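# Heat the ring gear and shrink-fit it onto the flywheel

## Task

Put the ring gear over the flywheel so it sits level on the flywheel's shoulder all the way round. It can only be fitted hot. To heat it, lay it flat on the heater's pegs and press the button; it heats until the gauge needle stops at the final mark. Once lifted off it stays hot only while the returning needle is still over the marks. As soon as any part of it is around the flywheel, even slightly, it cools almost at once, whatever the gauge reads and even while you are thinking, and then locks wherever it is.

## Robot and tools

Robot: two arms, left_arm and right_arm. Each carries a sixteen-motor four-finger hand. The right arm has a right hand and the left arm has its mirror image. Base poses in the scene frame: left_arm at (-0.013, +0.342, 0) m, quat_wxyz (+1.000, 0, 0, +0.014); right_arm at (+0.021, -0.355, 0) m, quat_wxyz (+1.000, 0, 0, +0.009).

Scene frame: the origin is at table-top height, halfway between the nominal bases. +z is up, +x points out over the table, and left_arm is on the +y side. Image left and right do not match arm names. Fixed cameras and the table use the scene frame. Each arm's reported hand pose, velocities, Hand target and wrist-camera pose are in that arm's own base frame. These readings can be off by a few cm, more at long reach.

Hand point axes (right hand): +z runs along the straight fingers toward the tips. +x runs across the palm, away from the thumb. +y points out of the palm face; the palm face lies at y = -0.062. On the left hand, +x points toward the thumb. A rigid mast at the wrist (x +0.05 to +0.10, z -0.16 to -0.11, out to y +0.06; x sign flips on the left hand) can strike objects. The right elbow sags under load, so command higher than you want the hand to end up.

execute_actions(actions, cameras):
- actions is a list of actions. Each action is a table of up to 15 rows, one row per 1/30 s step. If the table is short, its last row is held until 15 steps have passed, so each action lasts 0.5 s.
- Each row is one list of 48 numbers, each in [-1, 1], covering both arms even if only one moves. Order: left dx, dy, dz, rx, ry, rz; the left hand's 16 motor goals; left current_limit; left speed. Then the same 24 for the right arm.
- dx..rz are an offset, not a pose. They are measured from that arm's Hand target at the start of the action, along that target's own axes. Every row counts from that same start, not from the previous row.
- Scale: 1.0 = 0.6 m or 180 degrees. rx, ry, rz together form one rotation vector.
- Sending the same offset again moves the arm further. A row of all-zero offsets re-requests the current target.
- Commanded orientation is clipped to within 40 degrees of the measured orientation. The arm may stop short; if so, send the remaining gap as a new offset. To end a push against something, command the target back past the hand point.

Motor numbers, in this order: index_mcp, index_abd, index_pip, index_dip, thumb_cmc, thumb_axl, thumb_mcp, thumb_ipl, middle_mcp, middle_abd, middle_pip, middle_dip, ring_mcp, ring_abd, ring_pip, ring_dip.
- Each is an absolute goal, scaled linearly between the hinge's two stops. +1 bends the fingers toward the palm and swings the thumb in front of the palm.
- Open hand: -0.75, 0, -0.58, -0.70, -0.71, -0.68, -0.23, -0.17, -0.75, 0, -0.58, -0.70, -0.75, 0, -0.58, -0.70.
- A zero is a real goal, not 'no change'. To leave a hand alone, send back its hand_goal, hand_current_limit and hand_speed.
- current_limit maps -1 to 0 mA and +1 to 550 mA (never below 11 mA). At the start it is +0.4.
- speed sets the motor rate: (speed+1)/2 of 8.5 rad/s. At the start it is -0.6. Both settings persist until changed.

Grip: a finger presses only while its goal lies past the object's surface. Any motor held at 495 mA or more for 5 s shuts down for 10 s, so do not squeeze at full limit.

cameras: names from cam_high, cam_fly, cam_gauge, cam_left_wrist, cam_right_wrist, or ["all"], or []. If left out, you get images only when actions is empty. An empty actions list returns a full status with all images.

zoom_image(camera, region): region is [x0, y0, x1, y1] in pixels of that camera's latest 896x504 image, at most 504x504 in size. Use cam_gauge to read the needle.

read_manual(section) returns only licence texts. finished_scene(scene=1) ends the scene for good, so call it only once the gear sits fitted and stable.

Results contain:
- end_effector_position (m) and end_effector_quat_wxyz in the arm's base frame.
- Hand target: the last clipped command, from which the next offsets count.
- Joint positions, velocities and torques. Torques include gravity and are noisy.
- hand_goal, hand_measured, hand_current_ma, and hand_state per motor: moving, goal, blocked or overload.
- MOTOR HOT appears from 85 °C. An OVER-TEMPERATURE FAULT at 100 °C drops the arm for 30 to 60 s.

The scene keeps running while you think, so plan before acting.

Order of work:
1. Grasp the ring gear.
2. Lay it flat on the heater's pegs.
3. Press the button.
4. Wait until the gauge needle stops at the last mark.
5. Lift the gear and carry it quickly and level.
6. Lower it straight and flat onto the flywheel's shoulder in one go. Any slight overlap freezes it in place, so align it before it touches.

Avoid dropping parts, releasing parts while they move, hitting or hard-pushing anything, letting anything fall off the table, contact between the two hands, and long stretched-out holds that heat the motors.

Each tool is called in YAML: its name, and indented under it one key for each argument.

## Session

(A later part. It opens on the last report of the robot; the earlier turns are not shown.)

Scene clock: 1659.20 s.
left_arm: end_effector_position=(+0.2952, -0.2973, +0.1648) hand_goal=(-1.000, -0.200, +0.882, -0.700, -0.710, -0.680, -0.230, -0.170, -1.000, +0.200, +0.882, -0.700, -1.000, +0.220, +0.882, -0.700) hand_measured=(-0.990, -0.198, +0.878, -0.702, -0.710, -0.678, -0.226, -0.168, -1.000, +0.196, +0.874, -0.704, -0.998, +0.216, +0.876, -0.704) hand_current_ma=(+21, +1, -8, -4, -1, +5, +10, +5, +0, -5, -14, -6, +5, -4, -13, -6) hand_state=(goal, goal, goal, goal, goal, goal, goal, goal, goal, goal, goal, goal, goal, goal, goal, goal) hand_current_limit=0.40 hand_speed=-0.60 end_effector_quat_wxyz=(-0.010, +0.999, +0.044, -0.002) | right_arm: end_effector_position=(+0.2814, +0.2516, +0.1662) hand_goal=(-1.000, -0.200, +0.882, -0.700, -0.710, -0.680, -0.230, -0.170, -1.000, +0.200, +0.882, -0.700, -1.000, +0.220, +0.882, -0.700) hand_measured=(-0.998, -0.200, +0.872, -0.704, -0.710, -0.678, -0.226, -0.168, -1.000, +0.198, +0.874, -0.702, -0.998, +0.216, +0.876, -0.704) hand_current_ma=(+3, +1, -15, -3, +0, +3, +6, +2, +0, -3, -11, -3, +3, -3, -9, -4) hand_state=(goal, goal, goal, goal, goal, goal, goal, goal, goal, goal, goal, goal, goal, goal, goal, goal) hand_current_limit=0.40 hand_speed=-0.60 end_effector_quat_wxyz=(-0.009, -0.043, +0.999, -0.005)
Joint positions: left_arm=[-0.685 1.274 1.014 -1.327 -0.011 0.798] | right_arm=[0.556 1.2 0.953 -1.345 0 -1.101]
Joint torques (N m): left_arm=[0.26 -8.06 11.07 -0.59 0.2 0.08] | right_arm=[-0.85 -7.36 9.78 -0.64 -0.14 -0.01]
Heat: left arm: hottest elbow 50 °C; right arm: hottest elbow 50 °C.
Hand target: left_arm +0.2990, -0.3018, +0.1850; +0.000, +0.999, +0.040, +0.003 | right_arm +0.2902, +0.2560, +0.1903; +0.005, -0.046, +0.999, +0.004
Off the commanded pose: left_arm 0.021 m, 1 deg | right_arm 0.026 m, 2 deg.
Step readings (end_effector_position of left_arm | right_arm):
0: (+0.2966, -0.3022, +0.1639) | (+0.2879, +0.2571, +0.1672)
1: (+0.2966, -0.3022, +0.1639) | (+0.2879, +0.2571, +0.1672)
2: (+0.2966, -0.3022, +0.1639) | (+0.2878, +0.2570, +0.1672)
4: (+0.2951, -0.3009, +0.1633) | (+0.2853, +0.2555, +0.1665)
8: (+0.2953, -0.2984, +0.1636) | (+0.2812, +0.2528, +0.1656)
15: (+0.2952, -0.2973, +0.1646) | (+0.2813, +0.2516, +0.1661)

execute_actions:
  actions:
    - [[0.002,0.0045,0,-0.0064,0.0032,0.0025,-1,-0.2,0.882,-0.7,-0.71,-0.68,-0.23,-0.17,-1,0.2,0.882,-0.7,-1,0.22,0.882,-0.7,0.4,-0.6,-0.01,0,0,-0.0057,-0.0089,-0.0019,-1,-0.2,0.882,-0.7,-0.71,-0.68,-0.23,-0.17,-1,0.2,0.882,-0.7,-1,0.22,0.882,-0.7,0.4,-0.6]]
  cameras: ["cam_fly","cam_left_wrist","cam_right_wrist","cam_high"]

zoom_image:
  camera: "cam_right_wrist"
  region: [300, 0, 600, 200]

zoom_image:
  camera: "cam_left_wrist"
  region: [300, 0, 600, 200]

zoom_image:
  camera: "cam_fly"
  region: [230, 0, 610, 180]

Scene clock: 1669.77 s.
left_arm: end_effector_position=(+0.2951, -0.2972, +0.1649) hand_goal=(-1.000, -0.200, +0.882, -0.700, -0.710, -0.680, -0.230, -0.170, -1.000, +0.200, +0.882, -0.700, -1.000, +0.220, +0.882, -0.700) hand_measured=(-0.990, -0.198, +0.878, -0.702, -0.710, -0.678, -0.226, -0.168, -1.000, +0.196, +0.874, -0.704, -0.998, +0.216, +0.876, -0.704) hand_current_ma=(+21, +1, -8, -4, -1, +5, +10, +5, +0, -5, -14, -6, +5, -4, -13, -6) hand_state=(goal, goal, goal, goal, goal, goal, goal, goal, goal, goal, goal, goal, goal, goal, goal, goal) hand_current_limit=0.40 hand_speed=-0.60 end_effector_quat_wxyz=(-0.009, +0.999, +0.043, -0.004) | right_arm: end_effector_position=(+0.2831, +0.2497, +0.1665) hand_goal=(-1.000, -0.200, +0.882, -0.700, -0.710, -0.680, -0.230, -0.170, -1.000, +0.200, +0.882, -0.700, -1.000, +0.220, +0.882, -0.700) hand_measured=(-0.998, -0.200, +0.872, -0.704, -0.710, -0.678, -0.226, -0.168, -1.000, +0.198, +0.874, -0.702, -0.998, +0.216, +0.876, -0.704) hand_current_ma=(+3, +1, -16, -3, +0, +3, +6, +2, +0, -3, -11, -3, +3, -3, -9, -4) hand_state=(goal, goal, goal, goal, goal, goal, goal, goal, goal, goal, goal, goal, goal, goal, goal, goal) hand_current_limit=0.40 hand_speed=-0.60 end_effector_quat_wxyz=(-0.008, -0.045, +0.999, -0.004)
Joint positions: left_arm=[-0.683 1.274 1.014 -1.327 -0.008 0.801] | right_arm=[0.547 1.2 0.953 -1.343 -0.001 -1.113]
Joint torques (N m): left_arm=[0.67 -7.94 10.51 0.49 0.35 0.14] | right_arm=[-1.14 -7.41 9.26 0.7 -0.23 -0.08]
Heat: left arm: hottest elbow 52 °C; right arm: hottest elbow 52 °C.
Hand target: left_arm +0.3003, -0.3044, +0.1850; +0.010, +0.999, +0.036, +0.008 | right_arm +0.2962, +0.2566, +0.1903; +0.018, -0.049, +0.999, +0.013
Off the commanded pose: left_arm 0.022 m, 3 deg | right_arm 0.028 m, 4 deg.
Step readings (end_effector_position of left_arm | right_arm):
0: (+0.2952, -0.2973, +0.1648) | (+0.2814, +0.2516, +0.1662)
1: (+0.2952, -0.2973, +0.1648) | (+0.2814, +0.2516, +0.1662)
2: (+0.2952, -0.2973, +0.1648) | (+0.2815, +0.2515, +0.1662)
4: (+0.2952, -0.2973, +0.1648) | (+0.2819, +0.2509, +0.1663)
8: (+0.2952, -0.2972, +0.1649) | (+0.2826, +0.2496, +0.1663)
15: (+0.2951, -0.2972, +0.1649) | (+0.2832, +0.2496, +0.1665)
Images, in order (width x height): cam_high 896x504, cam_fly 896x504, cam_left_wrist 896x504, cam_right_wrist 896x504.

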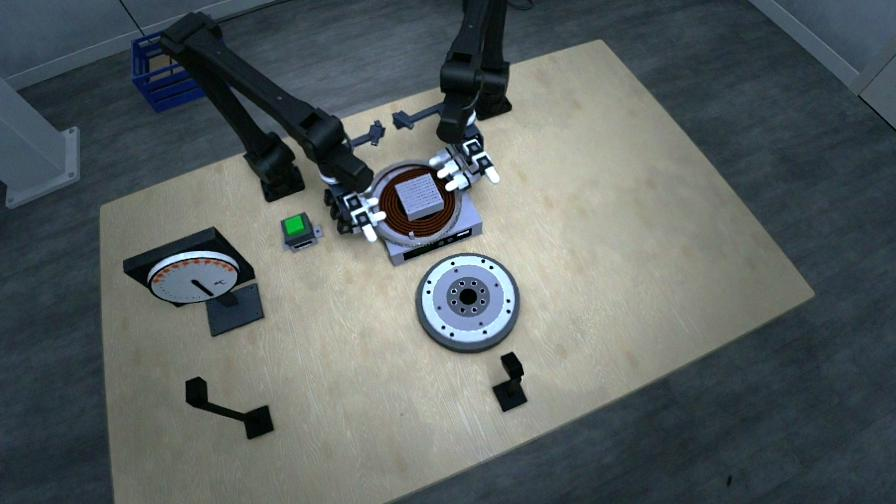

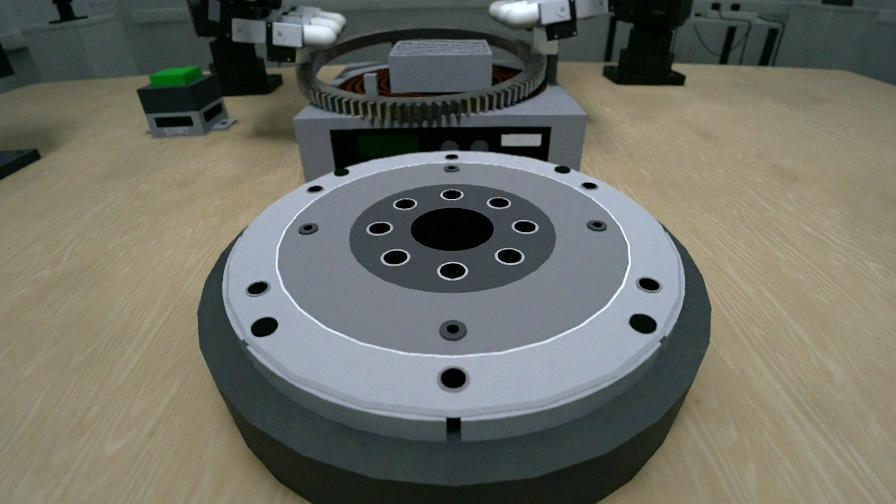

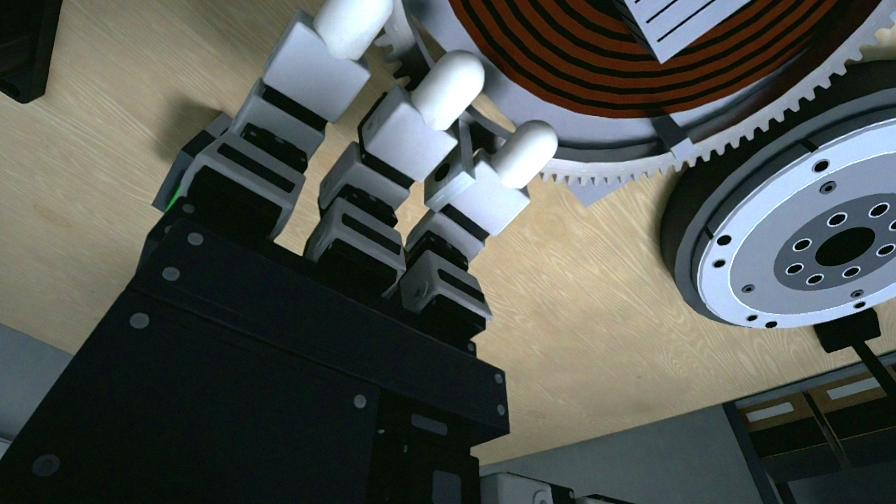

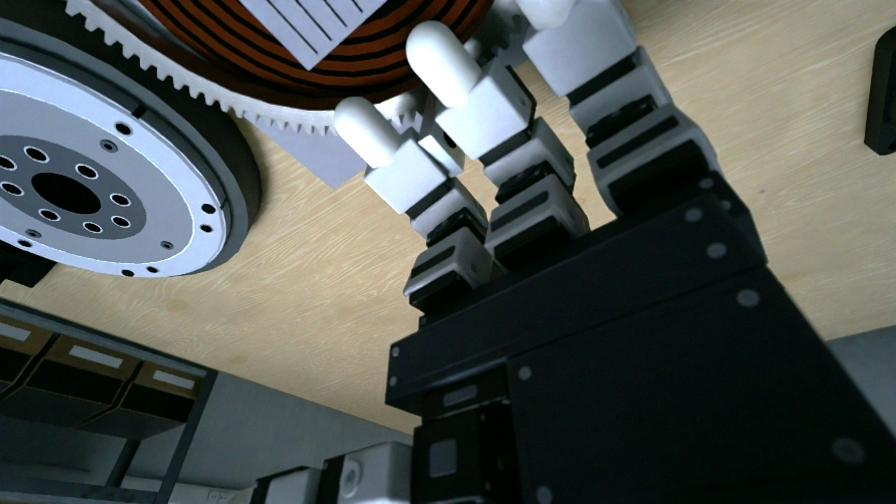

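Scaled by 1.680 from the camera's 896x504 image, which has a finer 1280x720 frame.

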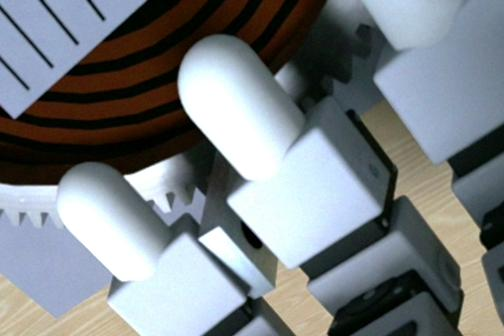

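Scaled by 1.680 from the camera's 896x504 image, which has a finer 1280x720 frame.

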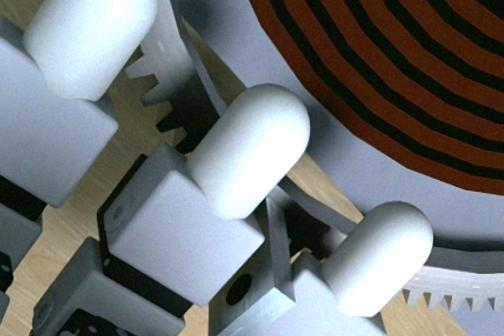

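Scaled by 1.326 from the camera's 896x504 image, which has a finer 1280x720 frame.

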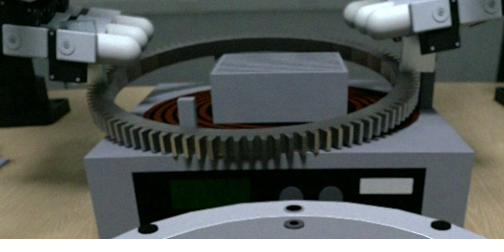

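execute_actions:
  actions:
    - [[0.0083,0,0,0,0,0,-1,-0.2,0.882,-0.7,-0.71,-0.68,-0.23,-0.17,-1,0.2,0.882,-0.7,-1,0.22,0.882,-0.7,0.4,-0.6,-0.0133,0,0,0,0,0,-1,-0.2,0.882,-0.7,-0.71,-0.68,-0.23,-0.17,-1,0.2,0.882,-0.7,-1,0.22,0.882,-0.7,0.4,-0.6]]
  cameras: ["cam_left_wrist","cam_right_wrist"]

zoom_image:
  camera: "cam_right_wrist"
  region: [300, 0, 600, 200]

zoom_image:
  camera: "cam_left_wrist"
  region: [300, 0, 600, 200]

Scene clock: 1679.83 s.
left_arm: end_effector_position=(+0.2951, -0.2966, +0.1651) hand_goal=(-1.000, -0.200, +0.882, -0.700, -0.710, -0.680, -0.230, -0.170, -1.000, +0.200, +0.882, -0.700, -1.000, +0.220, +0.882, -0.700) hand_measured=(-0.990, -0.198, +0.878, -0.702, -0.710, -0.678, -0.226, -0.168, -1.000, +0.196, +0.874, -0.704, -0.998, +0.216, +0.876, -0.704) hand_current_ma=(+21, +1, -8, -4, -1, +5, +10, +5, +0, -5, -14, -6, +5, -4, -13, -6) hand_state=(goal, goal, goal, goal, goal, goal, goal, goal, goal, goal, goal, goal, goal, goal, goal, goal) hand_current_limit=0.40 hand_speed=-0.60 end_effector_quat_wxyz=(-0.007, +0.999, +0.040, -0.005) | right_arm: end_effector_position=(+0.2843, +0.2473, +0.1666) hand_goal=(-1.000, -0.200, +0.882, -0.700, -0.710, -0.680, -0.230, -0.170, -1.000, +0.200, +0.882, -0.700, -1.000, +0.220, +0.882, -0.700) hand_measured=(-0.998, -0.200, +0.874, -0.704, -0.710, -0.678, -0.226, -0.168, -1.000, +0.198, +0.874, -0.702, -0.998, +0.216, +0.876, -0.704) hand_current_ma=(+3, +1, -14, -3, +0, +3, +6, +2, +0, -3, -11, -3, +3, -3, -9, -4) hand_state=(goal, goal, goal, goal, goal, goal, goal, goal, goal, goal, goal, goal, goal, goal, goal, goal) hand_current_limit=0.40 hand_speed=-0.60 end_effector_quat_wxyz=(-0.008, -0.047, +0.999, -0.003)
Joint positions: left_arm=[-0.677 1.274 1.014 -1.327 -0.003 0.814] | right_arm=[0.537 1.2 0.953 -1.342 -0.003 -1.127]
Joint torques (N m): left_arm=[1.26 -7.24 11.14 0.7 0.24 0.07] | right_arm=[-1.14 -5.13 10.58 1.13 -0.24 0.01]
Heat: left arm: hottest elbow 53 °C; right arm: hottest elbow 53 °C.
Hand target: left_arm +0.3053, -0.3040, +0.1851; +0.010, +0.999, +0.036, +0.008 | right_arm +0.3042, +0.2573, +0.1906; +0.018, -0.049, +0.999, +0.013
Off the commanded pose: left_arm 0.024 m, 2 deg | right_arm 0.033 m, 4 deg.
Step readings (end_effector_position of left_arm | right_arm):
0: (+0.2951, -0.2972, +0.1649) | (+0.2832, +0.2496, +0.1665)
1: (+0.2951, -0.2972, +0.1649) | (+0.2832, +0.2496, +0.1665)
2: (+0.2952, -0.2971, +0.1649) | (+0.2832, +0.2495, +0.1665)
4: (+0.2952, -0.2970, +0.1650) | (+0.2837, +0.2488, +0.1665)
8: (+0.2954, -0.2966, +0.1651) | (+0.2845, +0.2475, +0.1666)
15: (+0.2952, -0.2966, +0.1651) | (+0.2844, +0.2473, +0.1666)
Images, in order (width x height): cam_left_wrist 896x504, cam_right_wrist 896x504.

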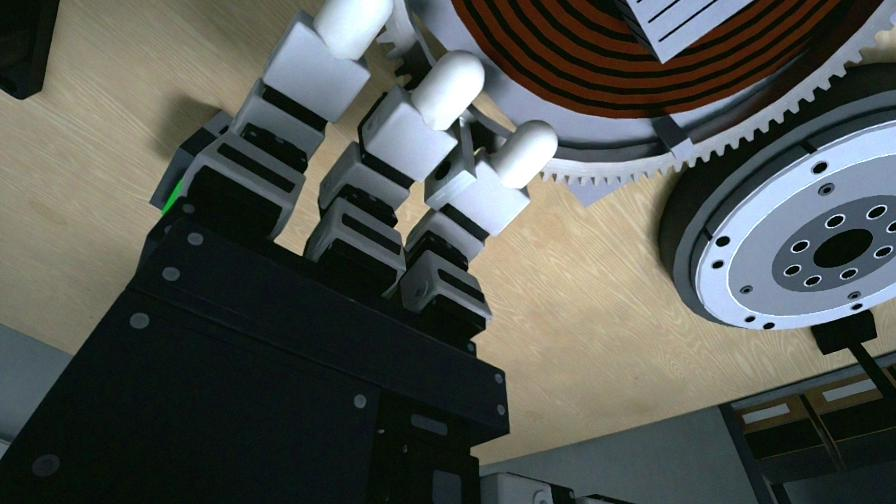

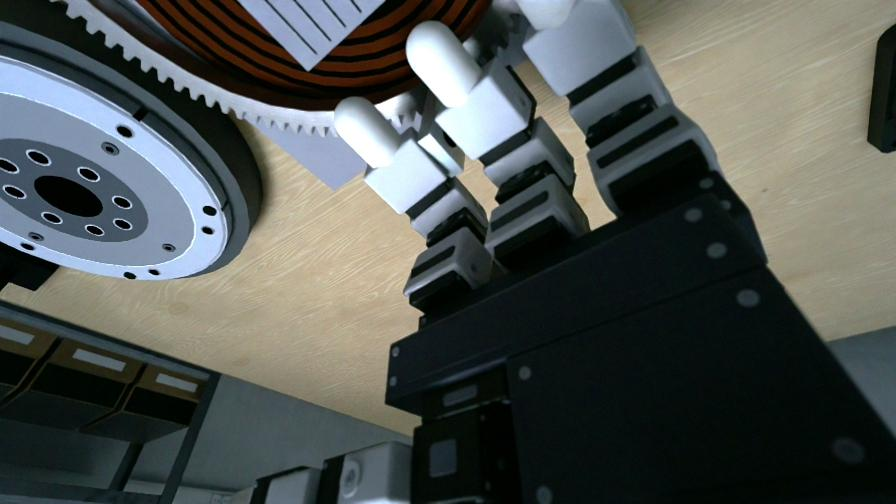

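Scaled by 1.680 from the camera's 896x504 image, which has a finer 1280x720 frame.

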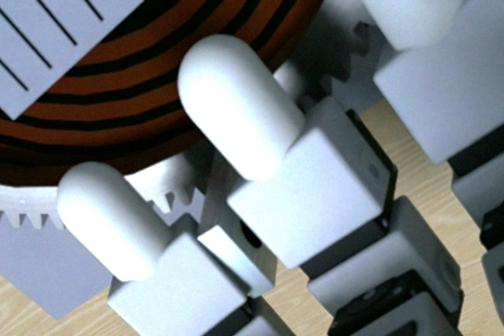

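Scaled by 1.680 from the camera's 896x504 image, which has a finer 1280x720 frame.

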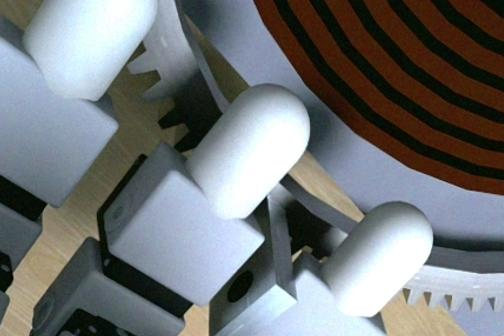

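execute_actions:
  actions:
    - [[-0.0055,0,-0.015,0,0,0,-1,-0.2,0.882,-0.7,-0.71,-0.68,-0.23,-0.17,-1,0.2,0.882,-0.7,-1,0.22,0.882,-0.7,0.4,-0.6,0.0117,0,-0.015,0,0,0,-1,-0.2,0.882,-0.7,-0.71,-0.68,-0.23,-0.17,-1,0.2,0.882,-0.7,-1,0.22,0.882,-0.7,0.4,-0.6]]

Scene clock: 1695.17 s.
left_arm: end_effector_position=(+0.2947, -0.2963, +0.1673) hand_goal=(-1.000, -0.200, +0.882, -0.700, -0.710, -0.680, -0.230, -0.170, -1.000, +0.200, +0.882, -0.700, -1.000, +0.220, +0.882, -0.700) hand_measured=(-0.990, -0.198, +0.878, -0.702, -0.710, -0.678, -0.226, -0.168, -1.000, +0.196, +0.874, -0.704, -0.998, +0.216, +0.876, -0.704) hand_current_ma=(+20, +1, -8, -4, -1, +5, +10, +5, +0, -5, -14, -6, +5, -4, -13, -6) hand_state=(goal, goal, goal, goal, goal, goal, goal, goal, goal, goal, goal, goal, goal, goal, goal, goal) hand_current_limit=0.40 hand_speed=-0.60 end_effector_quat_wxyz=(-0.007, +0.999, +0.040, -0.006) | right_arm: end_effector_position=(+0.2839, +0.2472, +0.1698) hand_goal=(-1.000, -0.200, +0.882, -0.700, -0.710, -0.680, -0.230, -0.170, -1.000, +0.200, +0.882, -0.700, -1.000, +0.220, +0.882, -0.700) hand_measured=(-0.998, -0.200, +0.874, -0.704, -0.710, -0.678, -0.226, -0.168, -1.000, +0.198, +0.874, -0.702, -0.998, +0.216, +0.876, -0.704) hand_current_ma=(+3, +1, -13, -3, +0, +3, +6, +2, +0, -3, -11, -3, +3, -3, -9, -4) hand_state=(goal, goal, goal, goal, goal, goal, goal, goal, goal, goal, goal, goal, goal, goal, goal, goal) hand_current_limit=0.40 hand_speed=-0.60 end_effector_quat_wxyz=(-0.007, -0.047, +0.999, -0.002)
Joint positions: left_arm=[-0.677 1.272 1.018 -1.335 -0.003 0.814] | right_arm=[0.537 1.194 0.957 -1.348 -0.003 -1.127]
Joint torques (N m): left_arm=[-0.26 -7.59 11.95 0.16 0.24 0.01] | right_arm=[-0.62 -7 10.63 0.14 -0.2 0.04]
Motor temperatures (°C): left_arm=[33 34 54 33 33 33] | right_arm=[32 36 55 34 34 35]
Heat: left arm: hottest elbow 54 °C; right arm: hottest elbow 55 °C.
Hand target: left_arm +0.3018, -0.3040, +0.1940; +0.010, +0.999, +0.036, +0.008 | right_arm +0.2969, +0.2564, +0.1993; +0.018, -0.049, +0.999, +0.013
Off the commanded pose: left_arm 0.029 m, 3 deg | right_arm 0.034 m, 3 deg.
Step readings (end_effector_position of left_arm | right_arm):
0: (+0.2951, -0.2966, +0.1651) | (+0.2843, +0.2473, +0.1666)
1: (+0.2951, -0.2966, +0.1651) | (+0.2843, +0.2473, +0.1666)
2: (+0.2951, -0.2966, +0.1651) | (+0.2843, +0.2473, +0.1666)
4: (+0.2951, -0.2966, +0.1651) | (+0.2843, +0.2474, +0.1666)
8: (+0.2950, -0.2965, +0.1660) | (+0.2841, +0.2473, +0.1670)
15: (+0.2948, -0.2964, +0.1673) | (+0.2839, +0.2472, +0.1694)

execute_actions:
  actions:
    - [[0.01,0,0,0,0,0,-1,-0.2,0.882,-0.7,-0.71,-0.68,-0.23,-0.17,-1,0.2,0.882,-0.7,-1,0.22,0.882,-0.7,0.4,-0.6,-0.0167,0,0,0,0,0,-1,-0.2,0.882,-0.7,-0.71,-0.68,-0.23,-0.17,-1,0.2,0.882,-0.7,-1,0.22,0.882,-0.7,0.4,-0.6]]

Scene clock: 1700.50 s.
left_arm: end_effector_position=(+0.2958, -0.2962, +0.1698) hand_goal=(-1.000, -0.200, +0.882, -0.700, -0.710, -0.680, -0.230, -0.170, -1.000, +0.200, +0.882, -0.700, -1.000, +0.220, +0.882, -0.700) hand_measured=(-0.992, -0.198, +0.878, -0.702, -0.710, -0.678, -0.226, -0.168, -1.000, +0.196, +0.874, -0.704, -0.998, +0.216, +0.876, -0.704) hand_current_ma=(+17, +1, -8, -4, -1, +5, +10, +5, +0, -5, -14, -6, +5, -4, -13, -6) hand_state=(goal, goal, goal, goal, goal, goal, goal, goal, goal, goal, goal, goal, goal, goal, goal, goal) hand_current_limit=0.40 hand_speed=-0.60 end_effector_quat_wxyz=(-0.006, +0.999, +0.038, -0.006) | right_arm: end_effector_position=(+0.2898, +0.2499, +0.1785) hand_goal=(-1.000, -0.200, +0.882, -0.700, -0.710, -0.680, -0.230, -0.170, -1.000, +0.200, +0.882, -0.700, -1.000, +0.220, +0.882, -0.700) hand_measured=(-0.998, -0.200, +0.874, -0.704, -0.710, -0.678, -0.226, -0.168, -1.000, +0.198, +0.874, -0.702, -0.998, +0.216, +0.876, -0.704) hand_current_ma=(+3, +1, -12, -3, +0, +3, +6, +2, +0, -2, -11, -3, +3, -3, -9, -4) hand_state=(goal, goal, goal, goal, goal, goal, goal, goal, goal, goal, goal, goal, goal, goal, goal, goal) hand_current_limit=0.40 hand_speed=-0.60 end_effector_quat_wxyz=(+0.001, -0.048, +0.999, +0.003)
Joint positions: left_arm=[-0.673 1.272 1.024 -1.34 -0.001 0.821] | right_arm=[0.534 1.194 0.977 -1.348 -0.005 -1.133]
Joint torques (N m): left_arm=[1.32 -7.47 12.4 0.01 0.09 0.05] | right_arm=[-1.9 -5.77 10.63 0.17 -0.15 -0.04]
Motor temperatures (°C): left_arm=[33 34 54 33 33 33] | right_arm=[32 36 55 34 34 35]
Heat: left arm: hottest elbow 54 °C; right arm: hottest elbow 55 °C.
Hand target: left_arm +0.3079, -0.3037, +0.1942; +0.010, +0.999, +0.036, +0.009 | right_arm +0.3067, +0.2573, +0.1997; +0.018, -0.049, +0.999, +0.013
Off the commanded pose: left_arm 0.028 m, 2 deg | right_arm 0.028 m, 2 deg.
Step readings (end_effector_position of left_arm | right_arm):
0: (+0.2947, -0.2963, +0.1673) | (+0.2839, +0.2472, +0.1698)
1: (+0.2947, -0.2963, +0.1673) | (+0.2839, +0.2472, +0.1698)
2: (+0.2948, -0.2964, +0.1675) | (+0.2842, +0.2474, +0.1701)
4: (+0.2951, -0.2964, +0.1681) | (+0.2852, +0.2480, +0.1718)
8: (+0.2959, -0.2963, +0.1696) | (+0.2893, +0.2495, +0.1772)
15: (+0.2957, -0.2961, +0.1696) | (+0.2899, +0.2499, +0.1785)

execute_actions:
  actions: []
  cameras: ["cam_left_wrist","cam_right_wrist","cam_fly"]

zoom_image:
  camera: "cam_right_wrist"
  region: [300, 0, 600, 200]

zoom_image:
  camera: "cam_left_wrist"
  region: [300, 0, 600, 200]

zoom_image:
  camera: "cam_fly"
  region: [230, 0, 610, 180]

Scene clock: 1706.53 s.
left_arm: end_effector_position=(+0.2958, -0.2962, +0.1698) hand_goal=(-1.000, -0.200, +0.882, -0.700, -0.710, -0.680, -0.230, -0.170, -1.000, +0.200, +0.882, -0.700, -1.000, +0.220, +0.882, -0.700) hand_measured=(-0.992, -0.198, +0.878, -0.702, -0.710, -0.678, -0.226, -0.168, -1.000, +0.196, +0.874, -0.704, -0.998, +0.216, +0.876, -0.704) hand_current_ma=(+17, +1, -8, -4, -1, +5, +10, +5, +0, -5, -14, -6, +5, -4, -13, -6) hand_state=(goal, goal, goal, goal, goal, goal, goal, goal, goal, goal, goal, goal, goal, goal, goal, goal) hand_current_limit=0.40 hand_speed=-0.60 end_effector_quat_wxyz=(-0.006, +0.999, +0.038, -0.006) | right_arm: end_effector_position=(+0.2898, +0.2499, +0.1785) hand_goal=(-1.000, -0.200, +0.882, -0.700, -0.710, -0.680, -0.230, -0.170, -1.000, +0.200, +0.882, -0.700, -1.000, +0.220, +0.882, -0.700) hand_measured=(-0.998, -0.200, +0.874, -0.704, -0.710, -0.678, -0.226, -0.168, -1.000, +0.198, +0.874, -0.702, -0.998, +0.216, +0.876, -0.704) hand_current_ma=(+3, +1, -12, -3, +0, +3, +6, +2, +0, -2, -11, -3, +3, -3, -9, -4) hand_state=(goal, goal, goal, goal, goal, goal, goal, goal, goal, goal, goal, goal, goal, goal, goal, goal) hand_current_limit=0.40 hand_speed=-0.60 end_effector_quat_wxyz=(+0.001, -0.048, +0.999, +0.003)
Joint positions: left_arm=[-0.673 1.272 1.024 -1.34 -0.001 0.821] | right_arm=[0.534 1.194 0.977 -1.348 -0.005 -1.133]
Joint velocities: within noise
Joint torques (N m): left_arm=[1.61 -6.65 12.14 0.09 0.12 0.03] | right_arm=[-0.79 -5.83 10.71 0.36 -0.16 -0.03]
Motor temperatures (°C): left_arm=[33 34 54 33 33 33] | right_arm=[32 36 56 34 34 35]
Heat: left arm: hottest elbow 54 °C; right arm: hottest elbow 56 °C.
Hand target: left_arm +0.3079, -0.3037, +0.1942; +0.010, +0.999, +0.036, +0.008 | right_arm +0.3067, +0.2573, +0.1997; +0.018, -0.049, +0.999, +0.013
Off the commanded pose: left_arm 0.028 m, 2 deg | right_arm 0.028 m, 2 deg.
Images, in order (width x height): cam_fly 896x504, cam_left_wrist 896x504, cam_right_wrist 896x504.

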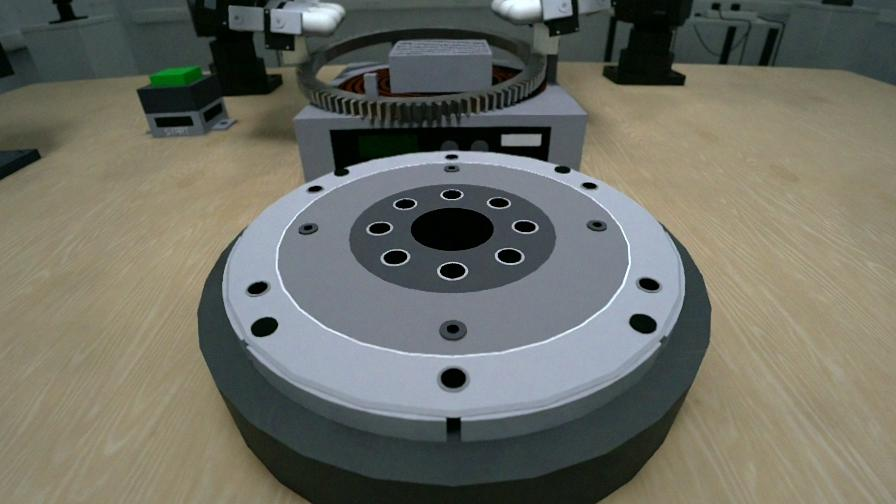

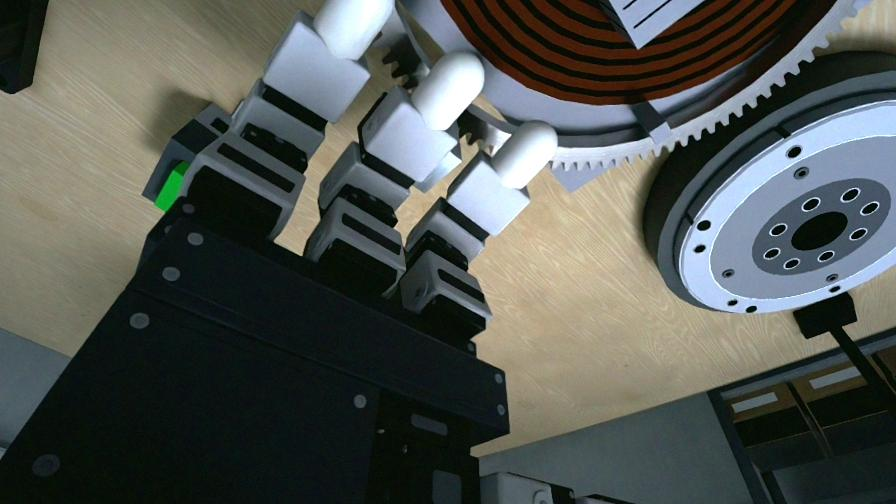

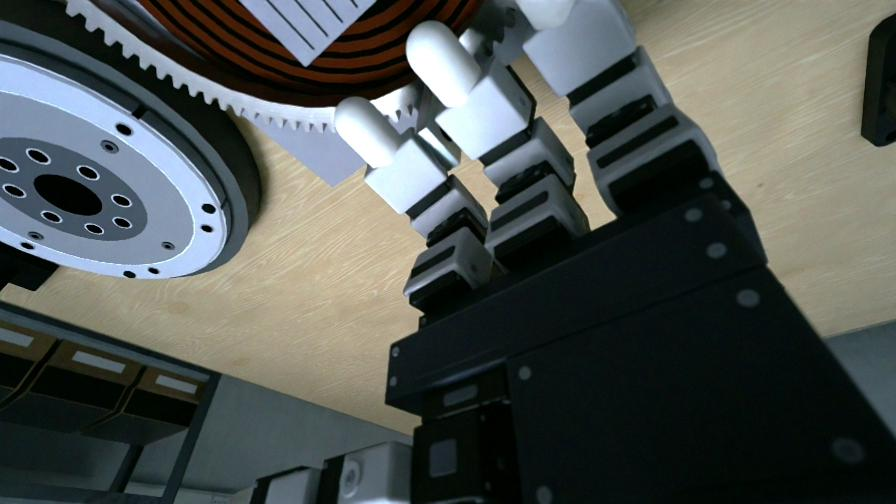

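Scaled by 1.680 from the camera's 896x504 image, which has a finer 1280x720 frame.

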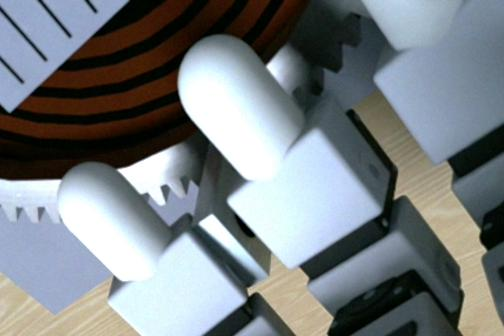

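Scaled by 1.680 from the camera's 896x504 image, which has a finer 1280x720 frame.

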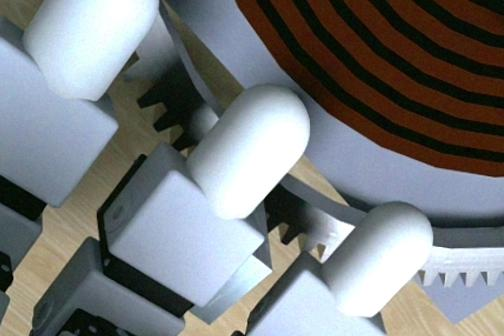

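Scaled by 1.326 from the camera's 896x504 image, which has a finer 1280x720 frame.

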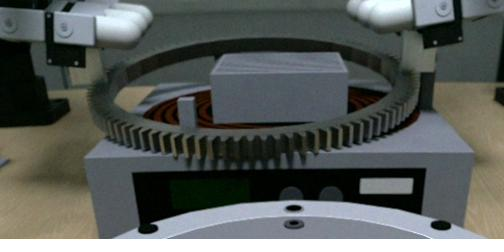

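execute_actions:
  actions:
    - [[-0.007,-0.0031,0.0364,0.0032,-0.0016,-0.0012,-1,-0.2,0.882,-0.7,-0.71,-0.68,-0.23,-0.17,-1,0.2,0.882,-0.7,-1,0.22,0.882,-0.7,0.4,-0.6,0.0127,-0.0036,0.0314,0.0028,0.0045,0.001,-1,-0.2,0.882,-0.7,-0.71,-0.68,-0.23,-0.17,-1,0.2,0.882,-0.7,-1,0.22,0.882,-0.7,0.4,-0.6]]
    - [[-0.007,-0.0031,0.0364,0.0032,-0.0016,-0.0012,-1,-0.2,0.882,-0.7,-0.71,-0.68,-0.23,-0.17,-1,0.2,0.882,-0.7,-1,0.22,0.882,-0.7,0.4,-0.6,0.0127,-0.0036,0.0314,0.0028,0.0045,0.001,-1,-0.2,0.882,-0.7,-0.71,-0.68,-0.23,-0.17,-1,0.2,0.882,-0.7,-1,0.22,0.882,-0.7,0.4,-0.6]]
  cameras: ["cam_left_wrist","cam_right_wrist","cam_fly"]

zoom_image:
  camera: "cam_right_wrist"
  region: [300, 0, 600, 200]

zoom_image:
  camera: "cam_left_wrist"
  region: [300, 0, 600, 200]

zoom_image:
  camera: "cam_fly"
  region: [230, 0, 610, 180]

Scene clock: 1750.93 s.
left_arm: end_effector_position=(+0.2984, -0.2977, +0.1533) hand_goal=(-1.000, -0.200, +0.882, -0.700, -0.710, -0.680, -0.230, -0.170, -1.000, +0.200, +0.882, -0.700, -1.000, +0.220, +0.882, -0.700) hand_measured=(-0.996, -0.198, +0.878, -0.702, -0.710, -0.678, -0.226, -0.168, -0.996, +0.196, +0.886, -0.704, -0.998, +0.216, +0.876, -0.704) hand_current_ma=(+7, +1, -8, -4, -1, +5, +10, +5, +6, -5, +6, -6, +4, -4, -13, -6) hand_state=(goal, goal, goal, goal, goal, goal, goal, goal, goal, goal, goal, goal, goal, goal, goal, goal) hand_current_limit=0.40 hand_speed=-0.60 end_effector_quat_wxyz=(-0.001, +0.999, +0.039, +0.002) | right_arm: end_effector_position=(+0.2890, +0.2497, +0.1678) hand_goal=(-1.000, -0.200, +0.882, -0.700, -0.710, -0.680, -0.230, -0.170, -1.000, +0.200, +0.882, -0.700, -1.000, +0.220, +0.882, -0.700) hand_measured=(-0.998, -0.200, +0.874, -0.704, -0.710, -0.678, -0.226, -0.168, -0.998, +0.198, +0.880, -0.702, -0.998, +0.216, +0.876, -0.704) hand_current_ma=(+3, +1, -12, -3, +0, +3, +6, +2, +2, -1, -2, -3, +3, -3, -9, -4) hand_state=(goal, goal, goal, goal, goal, goal, goal, goal, goal, goal, goal, goal, goal, goal, goal, goal) hand_current_limit=0.40 hand_speed=-0.60 end_effector_quat_wxyz=(+0.001, -0.048, +0.999, +0.004)
Joint positions: left_arm=[-0.673 1.281 0.984 -1.272 -0.003 0.82] | right_arm=[0.534 1.199 0.952 -1.318 -0.006 -1.133]
Joint torques (N m): left_arm=[0.38 -6.01 7.83 1.17 -0.07 -0.17] | right_arm=[-0.79 -5.42 6.11 1.72 0.01 0.22]
Motor temperatures (°C): left_arm=[33 35 56 33 33 33] | right_arm=[32 36 61 34 34 35]
Heat: left arm: hottest elbow 56 °C; right arm: hottest elbow 61 °C.
Hand target: left_arm +0.2998, -0.3011, +0.1503; +0.000, +0.999, +0.039, +0.003 | right_arm +0.2932, +0.2524, +0.1614; +0.005, -0.046, +0.999, +0.004
Off the commanded pose: left_arm 0.005 m, 0 deg | right_arm 0.008 m, 0 deg.
Step readings (end_effector_position of left_arm | right_arm):
0: (+0.2958, -0.2962, +0.1698) | (+0.2898, +0.2499, +0.1785)
1: (+0.2958, -0.2962, +0.1698) | (+0.2898, +0.2499, +0.1785)
2: (+0.2958, -0.2962, +0.1698) | (+0.2898, +0.2499, +0.1785)
4: (+0.2962, -0.2966, +0.1699) | (+0.2898, +0.2499, +0.1784)
8: (+0.2985, -0.2984, +0.1708) | (+0.2900, +0.2500, +0.1783)
15: (+0.2997, -0.2994, +0.1712) | (+0.2900, +0.2500, +0.1783)
16: (+0.2998, -0.2994, +0.1713) | (+0.2901, +0.2501, +0.1783)
17: (+0.3001, -0.2997, +0.1706) | (+0.2903, +0.2502, +0.1784)
19: (+0.3005, -0.3000, +0.1671) | (+0.2901, +0.2504, +0.1770)
23: (+0.2972, -0.2972, +0.1551) | (+0.2892, +0.2499, +0.1711)
30: (+0.2983, -0.2977, +0.1533) | (+0.2890, +0.2497, +0.1678)
Images, in order (width x height): cam_fly 896x504, cam_left_wrist 896x504, cam_right_wrist 896x504.

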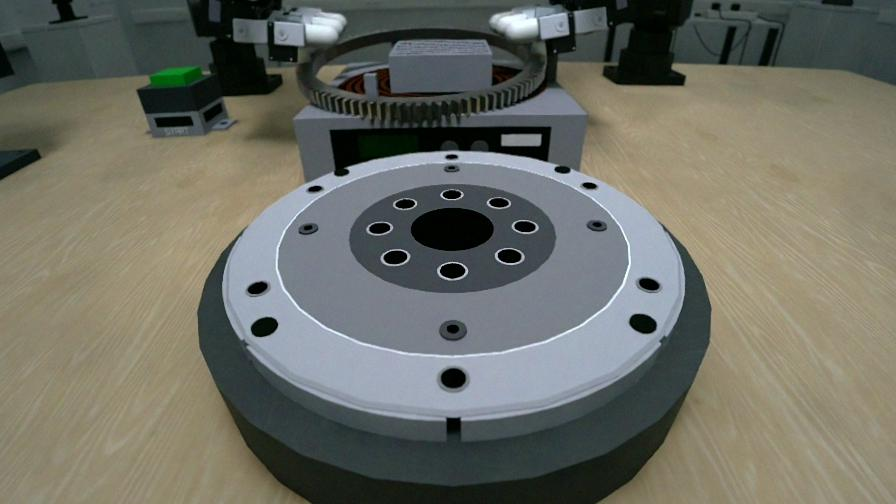

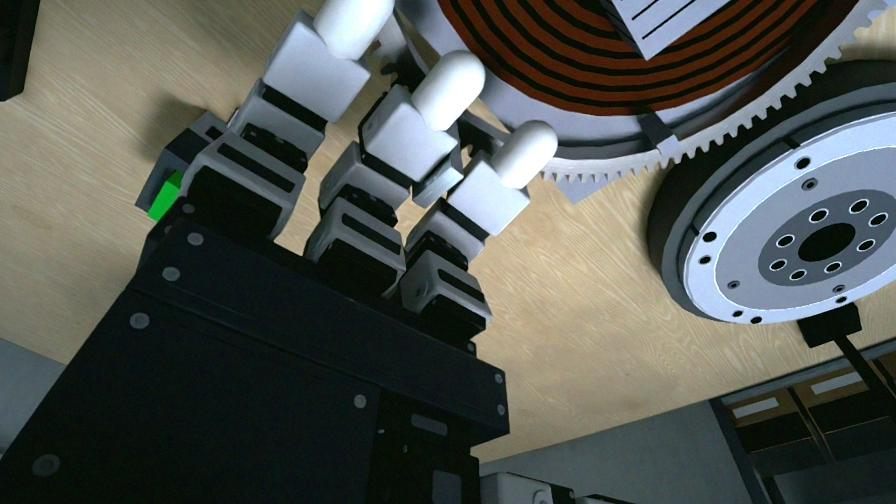

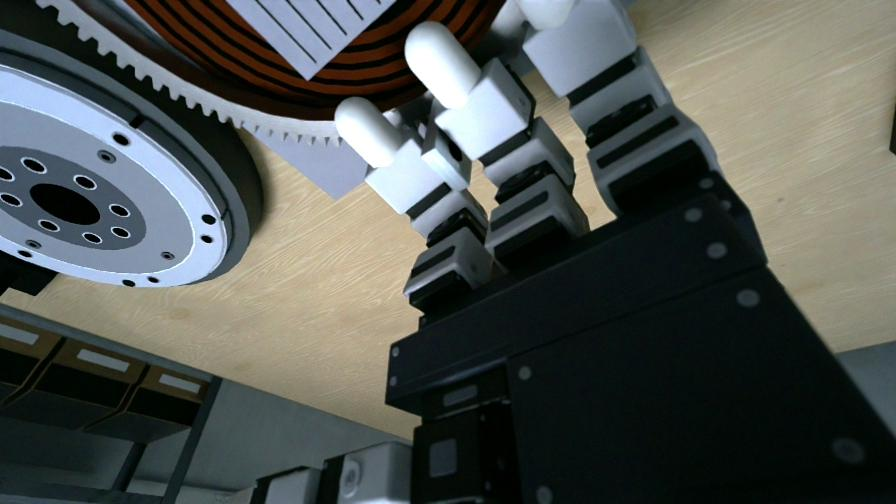

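Scaled by 1.680 from the camera's 896x504 image, which has a finer 1280x720 frame.

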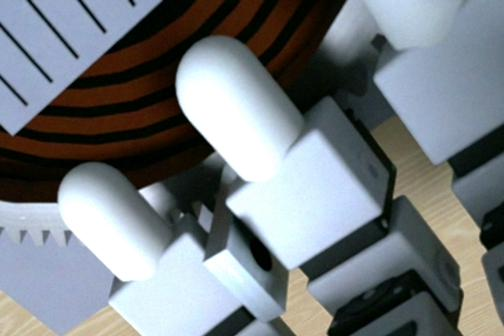

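Scaled by 1.680 from the camera's 896x504 image, which has a finer 1280x720 frame.

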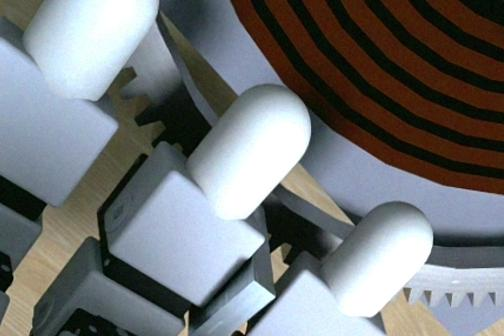

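Scaled by 1.326 from the camera's 896x504 image, which has a finer 1280x720 frame.

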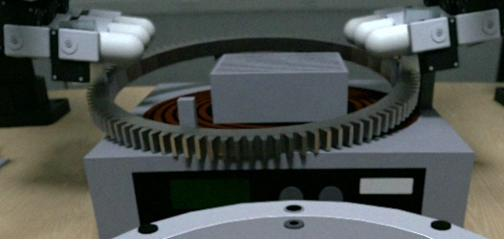

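execute_actions:
  actions:
    - [[0.005,0,0,0,0,0,-1,0.7,0.882,-0.7,-0.71,-0.68,-0.23,-0.17,-1,-0.7,0.882,-0.7,-1,0.22,0.882,-0.7,0.77,-0.85,0,0,0,0,0,0,-1,0.7,0.882,-0.7,-0.71,-0.68,-0.23,-0.17,-1,-0.7,0.882,-0.7,-1,0.22,0.882,-0.7,0.77,-0.85]]
    - [[0,0,0,0,0,0,-1,0.7,0.882,-0.7,-0.71,-0.68,-0.23,-0.17,-1,-0.7,0.882,-0.7,-1,0.22,0.882,-0.7,0.77,-0.85,0,0,0,0,0,0,-1,0.7,0.882,-0.7,-0.71,-0.68,-0.23,-0.17,-1,-0.7,0.882,-0.7,-1,0.22,0.882,-0.7,0.77,-0.85]]
  cameras: ["cam_left_wrist","cam_right_wrist","cam_fly"]

zoom_image:
  camera: "cam_right_wrist"
  region: [300, 0, 600, 200]

zoom_image:
  camera: "cam_left_wrist"
  region: [300, 0, 600, 200]

zoom_image:
  camera: "cam_fly"
  region: [230, 0, 610, 180]

Scene clock: 1760.13 s.
left_arm: end_effector_position=(+0.2982, -0.2982, +0.1516) hand_goal=(-1.000, +0.700, +0.882, -0.700, -0.710, -0.680, -0.230, -0.170, -1.000, -0.700, +0.882, -0.700, -1.000, +0.220, +0.882, -0.700) hand_measured=(-1.000, +0.216, +0.878, -0.700, -0.710, -0.678, -0.226, -0.168, -0.994, -0.128, +0.926, -0.704, -0.998, +0.216, +0.876, -0.704) hand_current_ma=(+1, -487, -9, +1, -1, +5, +10, +5, +15, +487, +131, -6, +4, -4, -13, -6) hand_state=(goal, blocked, goal, goal, goal, goal, goal, goal, goal, blocked, blocked, goal, goal, goal, goal, goal) hand_current_limit=0.77 hand_speed=-0.85 end_effector_quat_wxyz=(-0.001, +0.999, +0.038, -0.001) | right_arm: end_effector_position=(+0.2864, +0.2485, +0.1614) hand_goal=(-1.000, +0.700, +0.882, -0.700, -0.710, -0.680, -0.230, -0.170, -1.000, -0.700, +0.882, -0.700, -1.000, +0.220, +0.882, -0.700) hand_measured=(-1.000, +0.280, +0.882, -0.698, -0.710, -0.678, -0.226, -0.168, -1.000, -0.134, +0.914, -0.702, -0.998, +0.216, +0.876, -0.704) hand_current_ma=(+0, -487, +0, +1, +0, +3, +6, +2, +0, +487, +76, -2, +3, -3, -9, -4) hand_state=(goal, blocked, goal, goal, goal, goal, goal, goal, goal, blocked, blocked, goal, goal, goal, goal, goal) hand_current_limit=0.77 hand_speed=-0.85 end_effector_quat_wxyz=(-0.006, -0.043, +0.999, +0.000)
Joint positions: left_arm=[-0.673 1.286 0.984 -1.271 -0.001 0.822] | right_arm=[0.536 1.204 0.941 -1.318 -0.007 -1.121]
Joint torques (N m): left_arm=[0.38 -6.53 8.28 0.94 -0.12 -0.11] | right_arm=[-1.38 -6.12 6.65 1.61 0.08 0.06]
Motor temperatures (°C): left_arm=[33 35 55 33 33 33] | right_arm=[32 36 58 34 34 35]
Heat: left arm: hottest elbow 55 °C; right arm: hottest elbow 58 °C.
Hand target: left_arm +0.3029, -0.3009, +0.1502; +0.000, +0.999, +0.040, +0.003 | right_arm +0.2930, +0.2525, +0.1614; +0.004, -0.046, +0.999, +0.004
Off the commanded pose: left_arm 0.006 m, 0 deg | right_arm 0.008 m, 1 deg.
Step readings (end_effector_position of left_arm | right_arm):
0: (+0.2985, -0.2978, +0.1533) | (+0.2890, +0.2497, +0.1678)
1: (+0.2985, -0.2978, +0.1533) | (+0.2890, +0.2497, +0.1678)
2: (+0.2985, -0.2978, +0.1532) | (+0.2890, +0.2497, +0.1678)
4: (+0.2985, -0.2978, +0.1529) | (+0.2890, +0.2498, +0.1677)
8: (+0.2985, -0.2978, +0.1526) | (+0.2884, +0.2494, +0.1666)
15: (+0.2984, -0.2979, +0.1526) | (+0.2865, +0.2491, +0.1645)
16: (+0.2984, -0.2979, +0.1526) | (+0.2862, +0.2491, +0.1642)
17: (+0.2984, -0.2980, +0.1527) | (+0.2860, +0.2489, +0.1639)
19: (+0.2983, -0.2981, +0.1527) | (+0.2854, +0.2488, +0.1632)
23: (+0.2983, -0.2981, +0.1524) | (+0.2855, +0.2487, +0.1627)
30: (+0.2982, -0.2982, +0.1516) | (+0.2863, +0.2485, +0.1618)
Images, in order (width x height): cam_fly 896x504, cam_left_wrist 896x504, cam_right_wrist 896x504.

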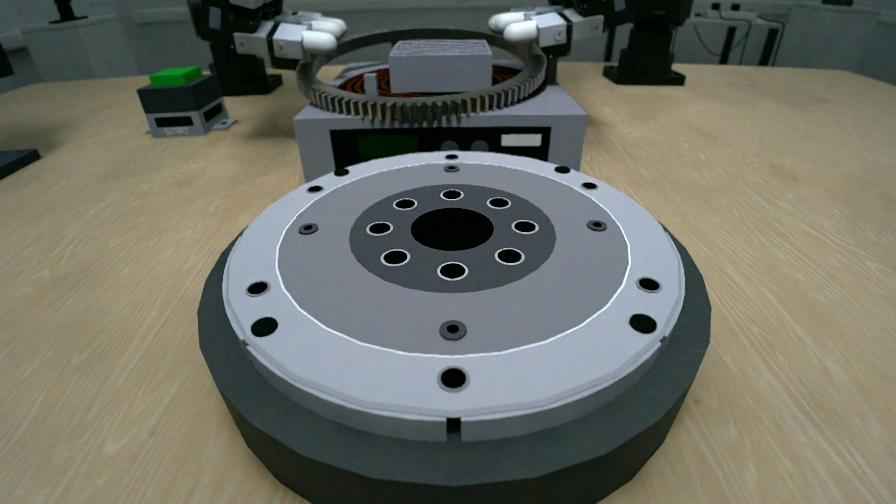

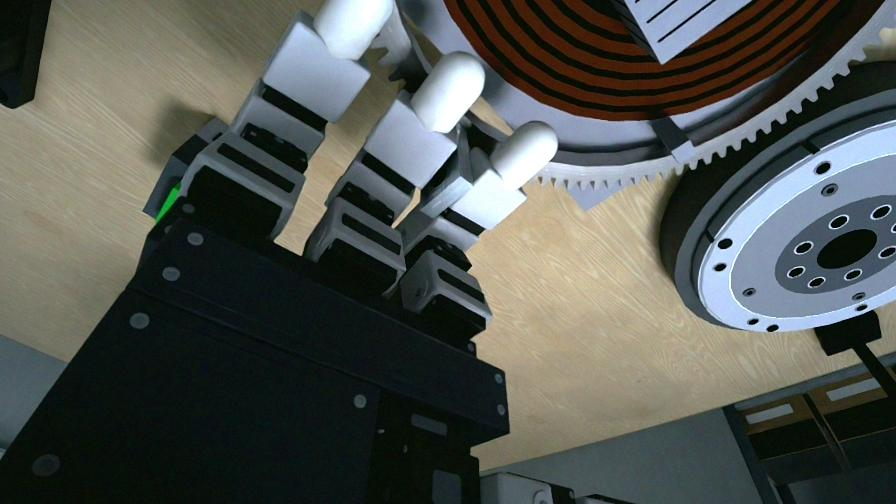

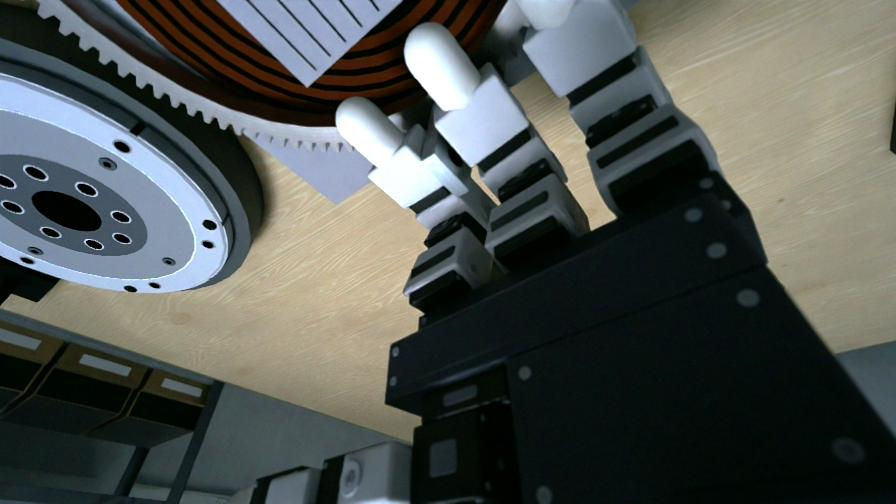

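Scaled by 1.680 from the camera's 896x504 image, which has a finer 1280x720 frame.

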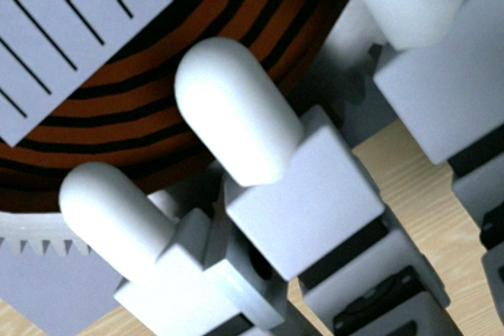

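Scaled by 1.680 from the camera's 896x504 image, which has a finer 1280x720 frame.

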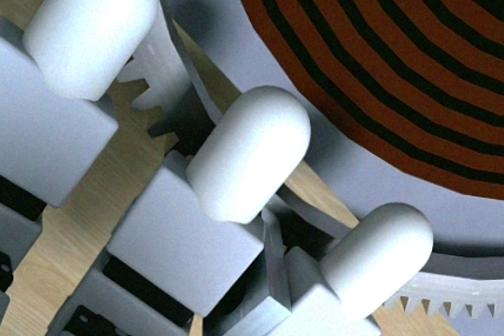

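Scaled by 1.326 from the camera's 896x504 image, which has a finer 1280x720 frame.

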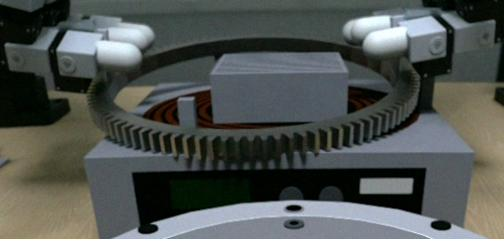

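execute_actions:
  actions:
    - [[0.0215,0.0171,-0.03625,-0.0099,0.0124,0,-1,0.7,0.882,-0.7,-0.71,-0.68,-0.23,-0.17,-1,-0.7,0.882,-0.7,-1,0.22,0.882,-0.7,0.77,-0.85,-0.0237,0.014,-0.03625,-0.0081,-0.0137,0,-1,0.7,0.882,-0.7,-0.71,-0.68,-0.23,-0.17,-1,-0.7,0.882,-0.7,-1,0.22,0.882,-0.7,0.77,-0.85]]

Scene clock: 1776.13 s.
left_arm: end_effector_position=(+0.2981, -0.2982, +0.1516) hand_goal=(-1.000, +0.700, +0.882, -0.700, -0.710, -0.680, -0.230, -0.170, -1.000, -0.700, +0.882, -0.700, -1.000, +0.220, +0.882, -0.700) hand_measured=(-1.000, +0.216, +0.878, -0.700, -0.710, -0.678, -0.226, -0.168, -0.994, -0.128, +0.926, -0.704, -0.998, +0.216, +0.876, -0.704) hand_current_ma=(+1, -487, -9, +1, -1, +5, +10, +5, +15, +487, +131, -6, +4, -4, -13, -6) hand_state=(goal, blocked, goal, goal, goal, goal, goal, goal, goal, blocked, blocked, goal, goal, goal, goal, goal) hand_current_limit=0.77 hand_speed=-0.85 end_effector_quat_wxyz=(-0.001, +0.999, +0.037, -0.001) | right_arm: end_effector_position=(+0.2864, +0.2485, +0.1614) hand_goal=(-1.000, +0.700, +0.882, -0.700, -0.710, -0.680, -0.230, -0.170, -1.000, -0.700, +0.882, -0.700, -1.000, +0.220, +0.882, -0.700) hand_measured=(-1.000, +0.280, +0.882, -0.698, -0.710, -0.678, -0.226, -0.168, -1.000, -0.134, +0.914, -0.702, -0.998, +0.216, +0.876, -0.704) hand_current_ma=(+0, -487, +0, +1, +0, +3, +6, +2, +0, +487, +76, -2, +3, -3, -9, -4) hand_state=(goal, blocked, goal, goal, goal, goal, goal, goal, goal, blocked, blocked, goal, goal, goal, goal, goal) hand_current_limit=0.77 hand_speed=-0.85 end_effector_quat_wxyz=(-0.006, -0.043, +0.999, +0.000)
Joint positions: left_arm=[-0.673 1.286 0.984 -1.271 -0.001 0.823] | right_arm=[0.536 1.204 0.941 -1.318 -0.007 -1.121]
Joint torques (N m): left_arm=[0.73 -6.3 11.84 1.02 -0.28 -0.16] | right_arm=[-1.26 -6.24 9.95 1.61 -0.06 0.09]
Motor temperatures (°C): left_arm=[33 34 53 33 33 33] | right_arm=[32 36 55 34 34 35]
Heat: left arm: hottest elbow 53 °C; right arm: hottest elbow 55 °C.
Hand target: left_arm +0.3164, -0.3102, +0.1721; +0.015, +0.999, +0.039, +0.023 | right_arm +0.3062, +0.2620, +0.1833; +0.025, -0.046, +0.998, +0.017
Off the commanded pose: left_arm 0.030 m, 3 deg | right_arm 0.033 m, 4 deg.
Step readings (end_effector_position of left_arm | right_arm):
0: (+0.2982, -0.2982, +0.1516) | (+0.2864, +0.2485, +0.1614)
1: (+0.2982, -0.2982, +0.1516) | (+0.2864, +0.2485, +0.1614)
2: (+0.2981, -0.2982, +0.1516) | (+0.2864, +0.2485, +0.1614)
4: (+0.2981, -0.2982, +0.1516) | (+0.2864, +0.2485, +0.1614)
8: (+0.2981, -0.2982, +0.1516) | (+0.2864, +0.2485, +0.1614)
15: (+0.2981, -0.2982, +0.1516) | (+0.2864, +0.2485, +0.1614)

execute_actions:
  actions:
    - [[0.0129,0.0103,-0.02175,-0.0059,0.0074,0,-1,0.7,0.882,-0.7,-0.71,-0.68,-0.23,-0.17,-1,-0.7,0.882,-0.7,-1,0.22,0.882,-0.7,0.77,-0.85,-0.0142,0.0084,-0.02175,-0.0049,-0.0082,0,-1,0.7,0.882,-0.7,-0.71,-0.68,-0.23,-0.17,-1,-0.7,0.882,-0.7,-1,0.22,0.882,-0.7,0.77,-0.85]]

Scene clock: 1788.97 s.
left_arm: end_effector_position=(+0.2983, -0.2985, +0.1521) hand_goal=(-1.000, +0.700, +0.882, -0.700, -0.710, -0.680, -0.230, -0.170, -1.000, -0.700, +0.882, -0.700, -1.000, +0.220, +0.882, -0.700) hand_measured=(-1.000, +0.216, +0.876, -0.700, -0.710, -0.678, -0.226, -0.168, -0.994, -0.128, +0.926, -0.704, -0.998, +0.216, +0.876, -0.704) hand_current_ma=(+0, -487, -13, +1, -1, +5, +10, +5, +13, +487, +131, -6, +4, -4, -13, -6) hand_state=(goal, blocked, goal, goal, goal, goal, goal, goal, goal, blocked, blocked, goal, goal, goal, goal, goal) hand_current_limit=0.77 hand_speed=-0.85 end_effector_quat_wxyz=(-0.001, +0.999, +0.036, +0.000) | right_arm: end_effector_position=(+0.2863, +0.2488, +0.1615) hand_goal=(-1.000, +0.700, +0.882, -0.700, -0.710, -0.680, -0.230, -0.170, -1.000, -0.700, +0.882, -0.700, -1.000, +0.220, +0.882, -0.700) hand_measured=(-1.000, +0.280, +0.882, -0.698, -0.710, -0.678, -0.226, -0.168, -1.000, -0.134, +0.914, -0.702, -0.998, +0.216, +0.876, -0.704) hand_current_ma=(+0, -487, +0, +1, +0, +3, +6, +2, +0, +487, +76, -2, +3, -3, -9, -4) hand_state=(goal, blocked, goal, goal, goal, goal, goal, goal, goal, blocked, blocked, goal, goal, goal, goal, goal) hand_current_limit=0.77 hand_speed=-0.85 end_effector_quat_wxyz=(-0.007, -0.043, +0.999, +0.001)
Joint positions: left_arm=[-0.673 1.286 0.985 -1.271 -0.001 0.824] | right_arm=[0.536 1.204 0.941 -1.318 -0.009 -1.121]
Joint torques (N m): left_arm=[0.97 -7.24 13.81 1.25 -0.37 -0.14] | right_arm=[-0.67 -5.71 11.75 1.55 -0.09 0.03]
Motor temperatures (°C): left_arm=[33 34 53 33 33 33] | right_arm=[32 36 55 34 34 35]
Heat: left arm: hottest elbow 53 °C; right arm: hottest elbow 55 °C.
Hand target: left_arm +0.3239, -0.3153, +0.1856; +0.023, +0.998, +0.039, +0.035 | right_arm +0.3136, +0.2673, +0.1970; +0.038, -0.046, +0.998, +0.026
Off the commanded pose: left_arm 0.045 m, 5 deg | right_arm 0.048 m, 6 deg.
Step readings (end_effector_position of left_arm | right_arm):
0: (+0.2981, -0.2982, +0.1516) | (+0.2864, +0.2485, +0.1614)
1: (+0.2981, -0.2982, +0.1516) | (+0.2864, +0.2485, +0.1614)
2: (+0.2982, -0.2983, +0.1518) | (+0.2864, +0.2485, +0.1614)
4: (+0.2983, -0.2984, +0.1519) | (+0.2863, +0.2486, +0.1614)
8: (+0.2983, -0.2985, +0.1521) | (+0.2863, +0.2487, +0.1615)
15: (+0.2983, -0.2985, +0.1521) | (+0.2863, +0.2488, +0.1615)


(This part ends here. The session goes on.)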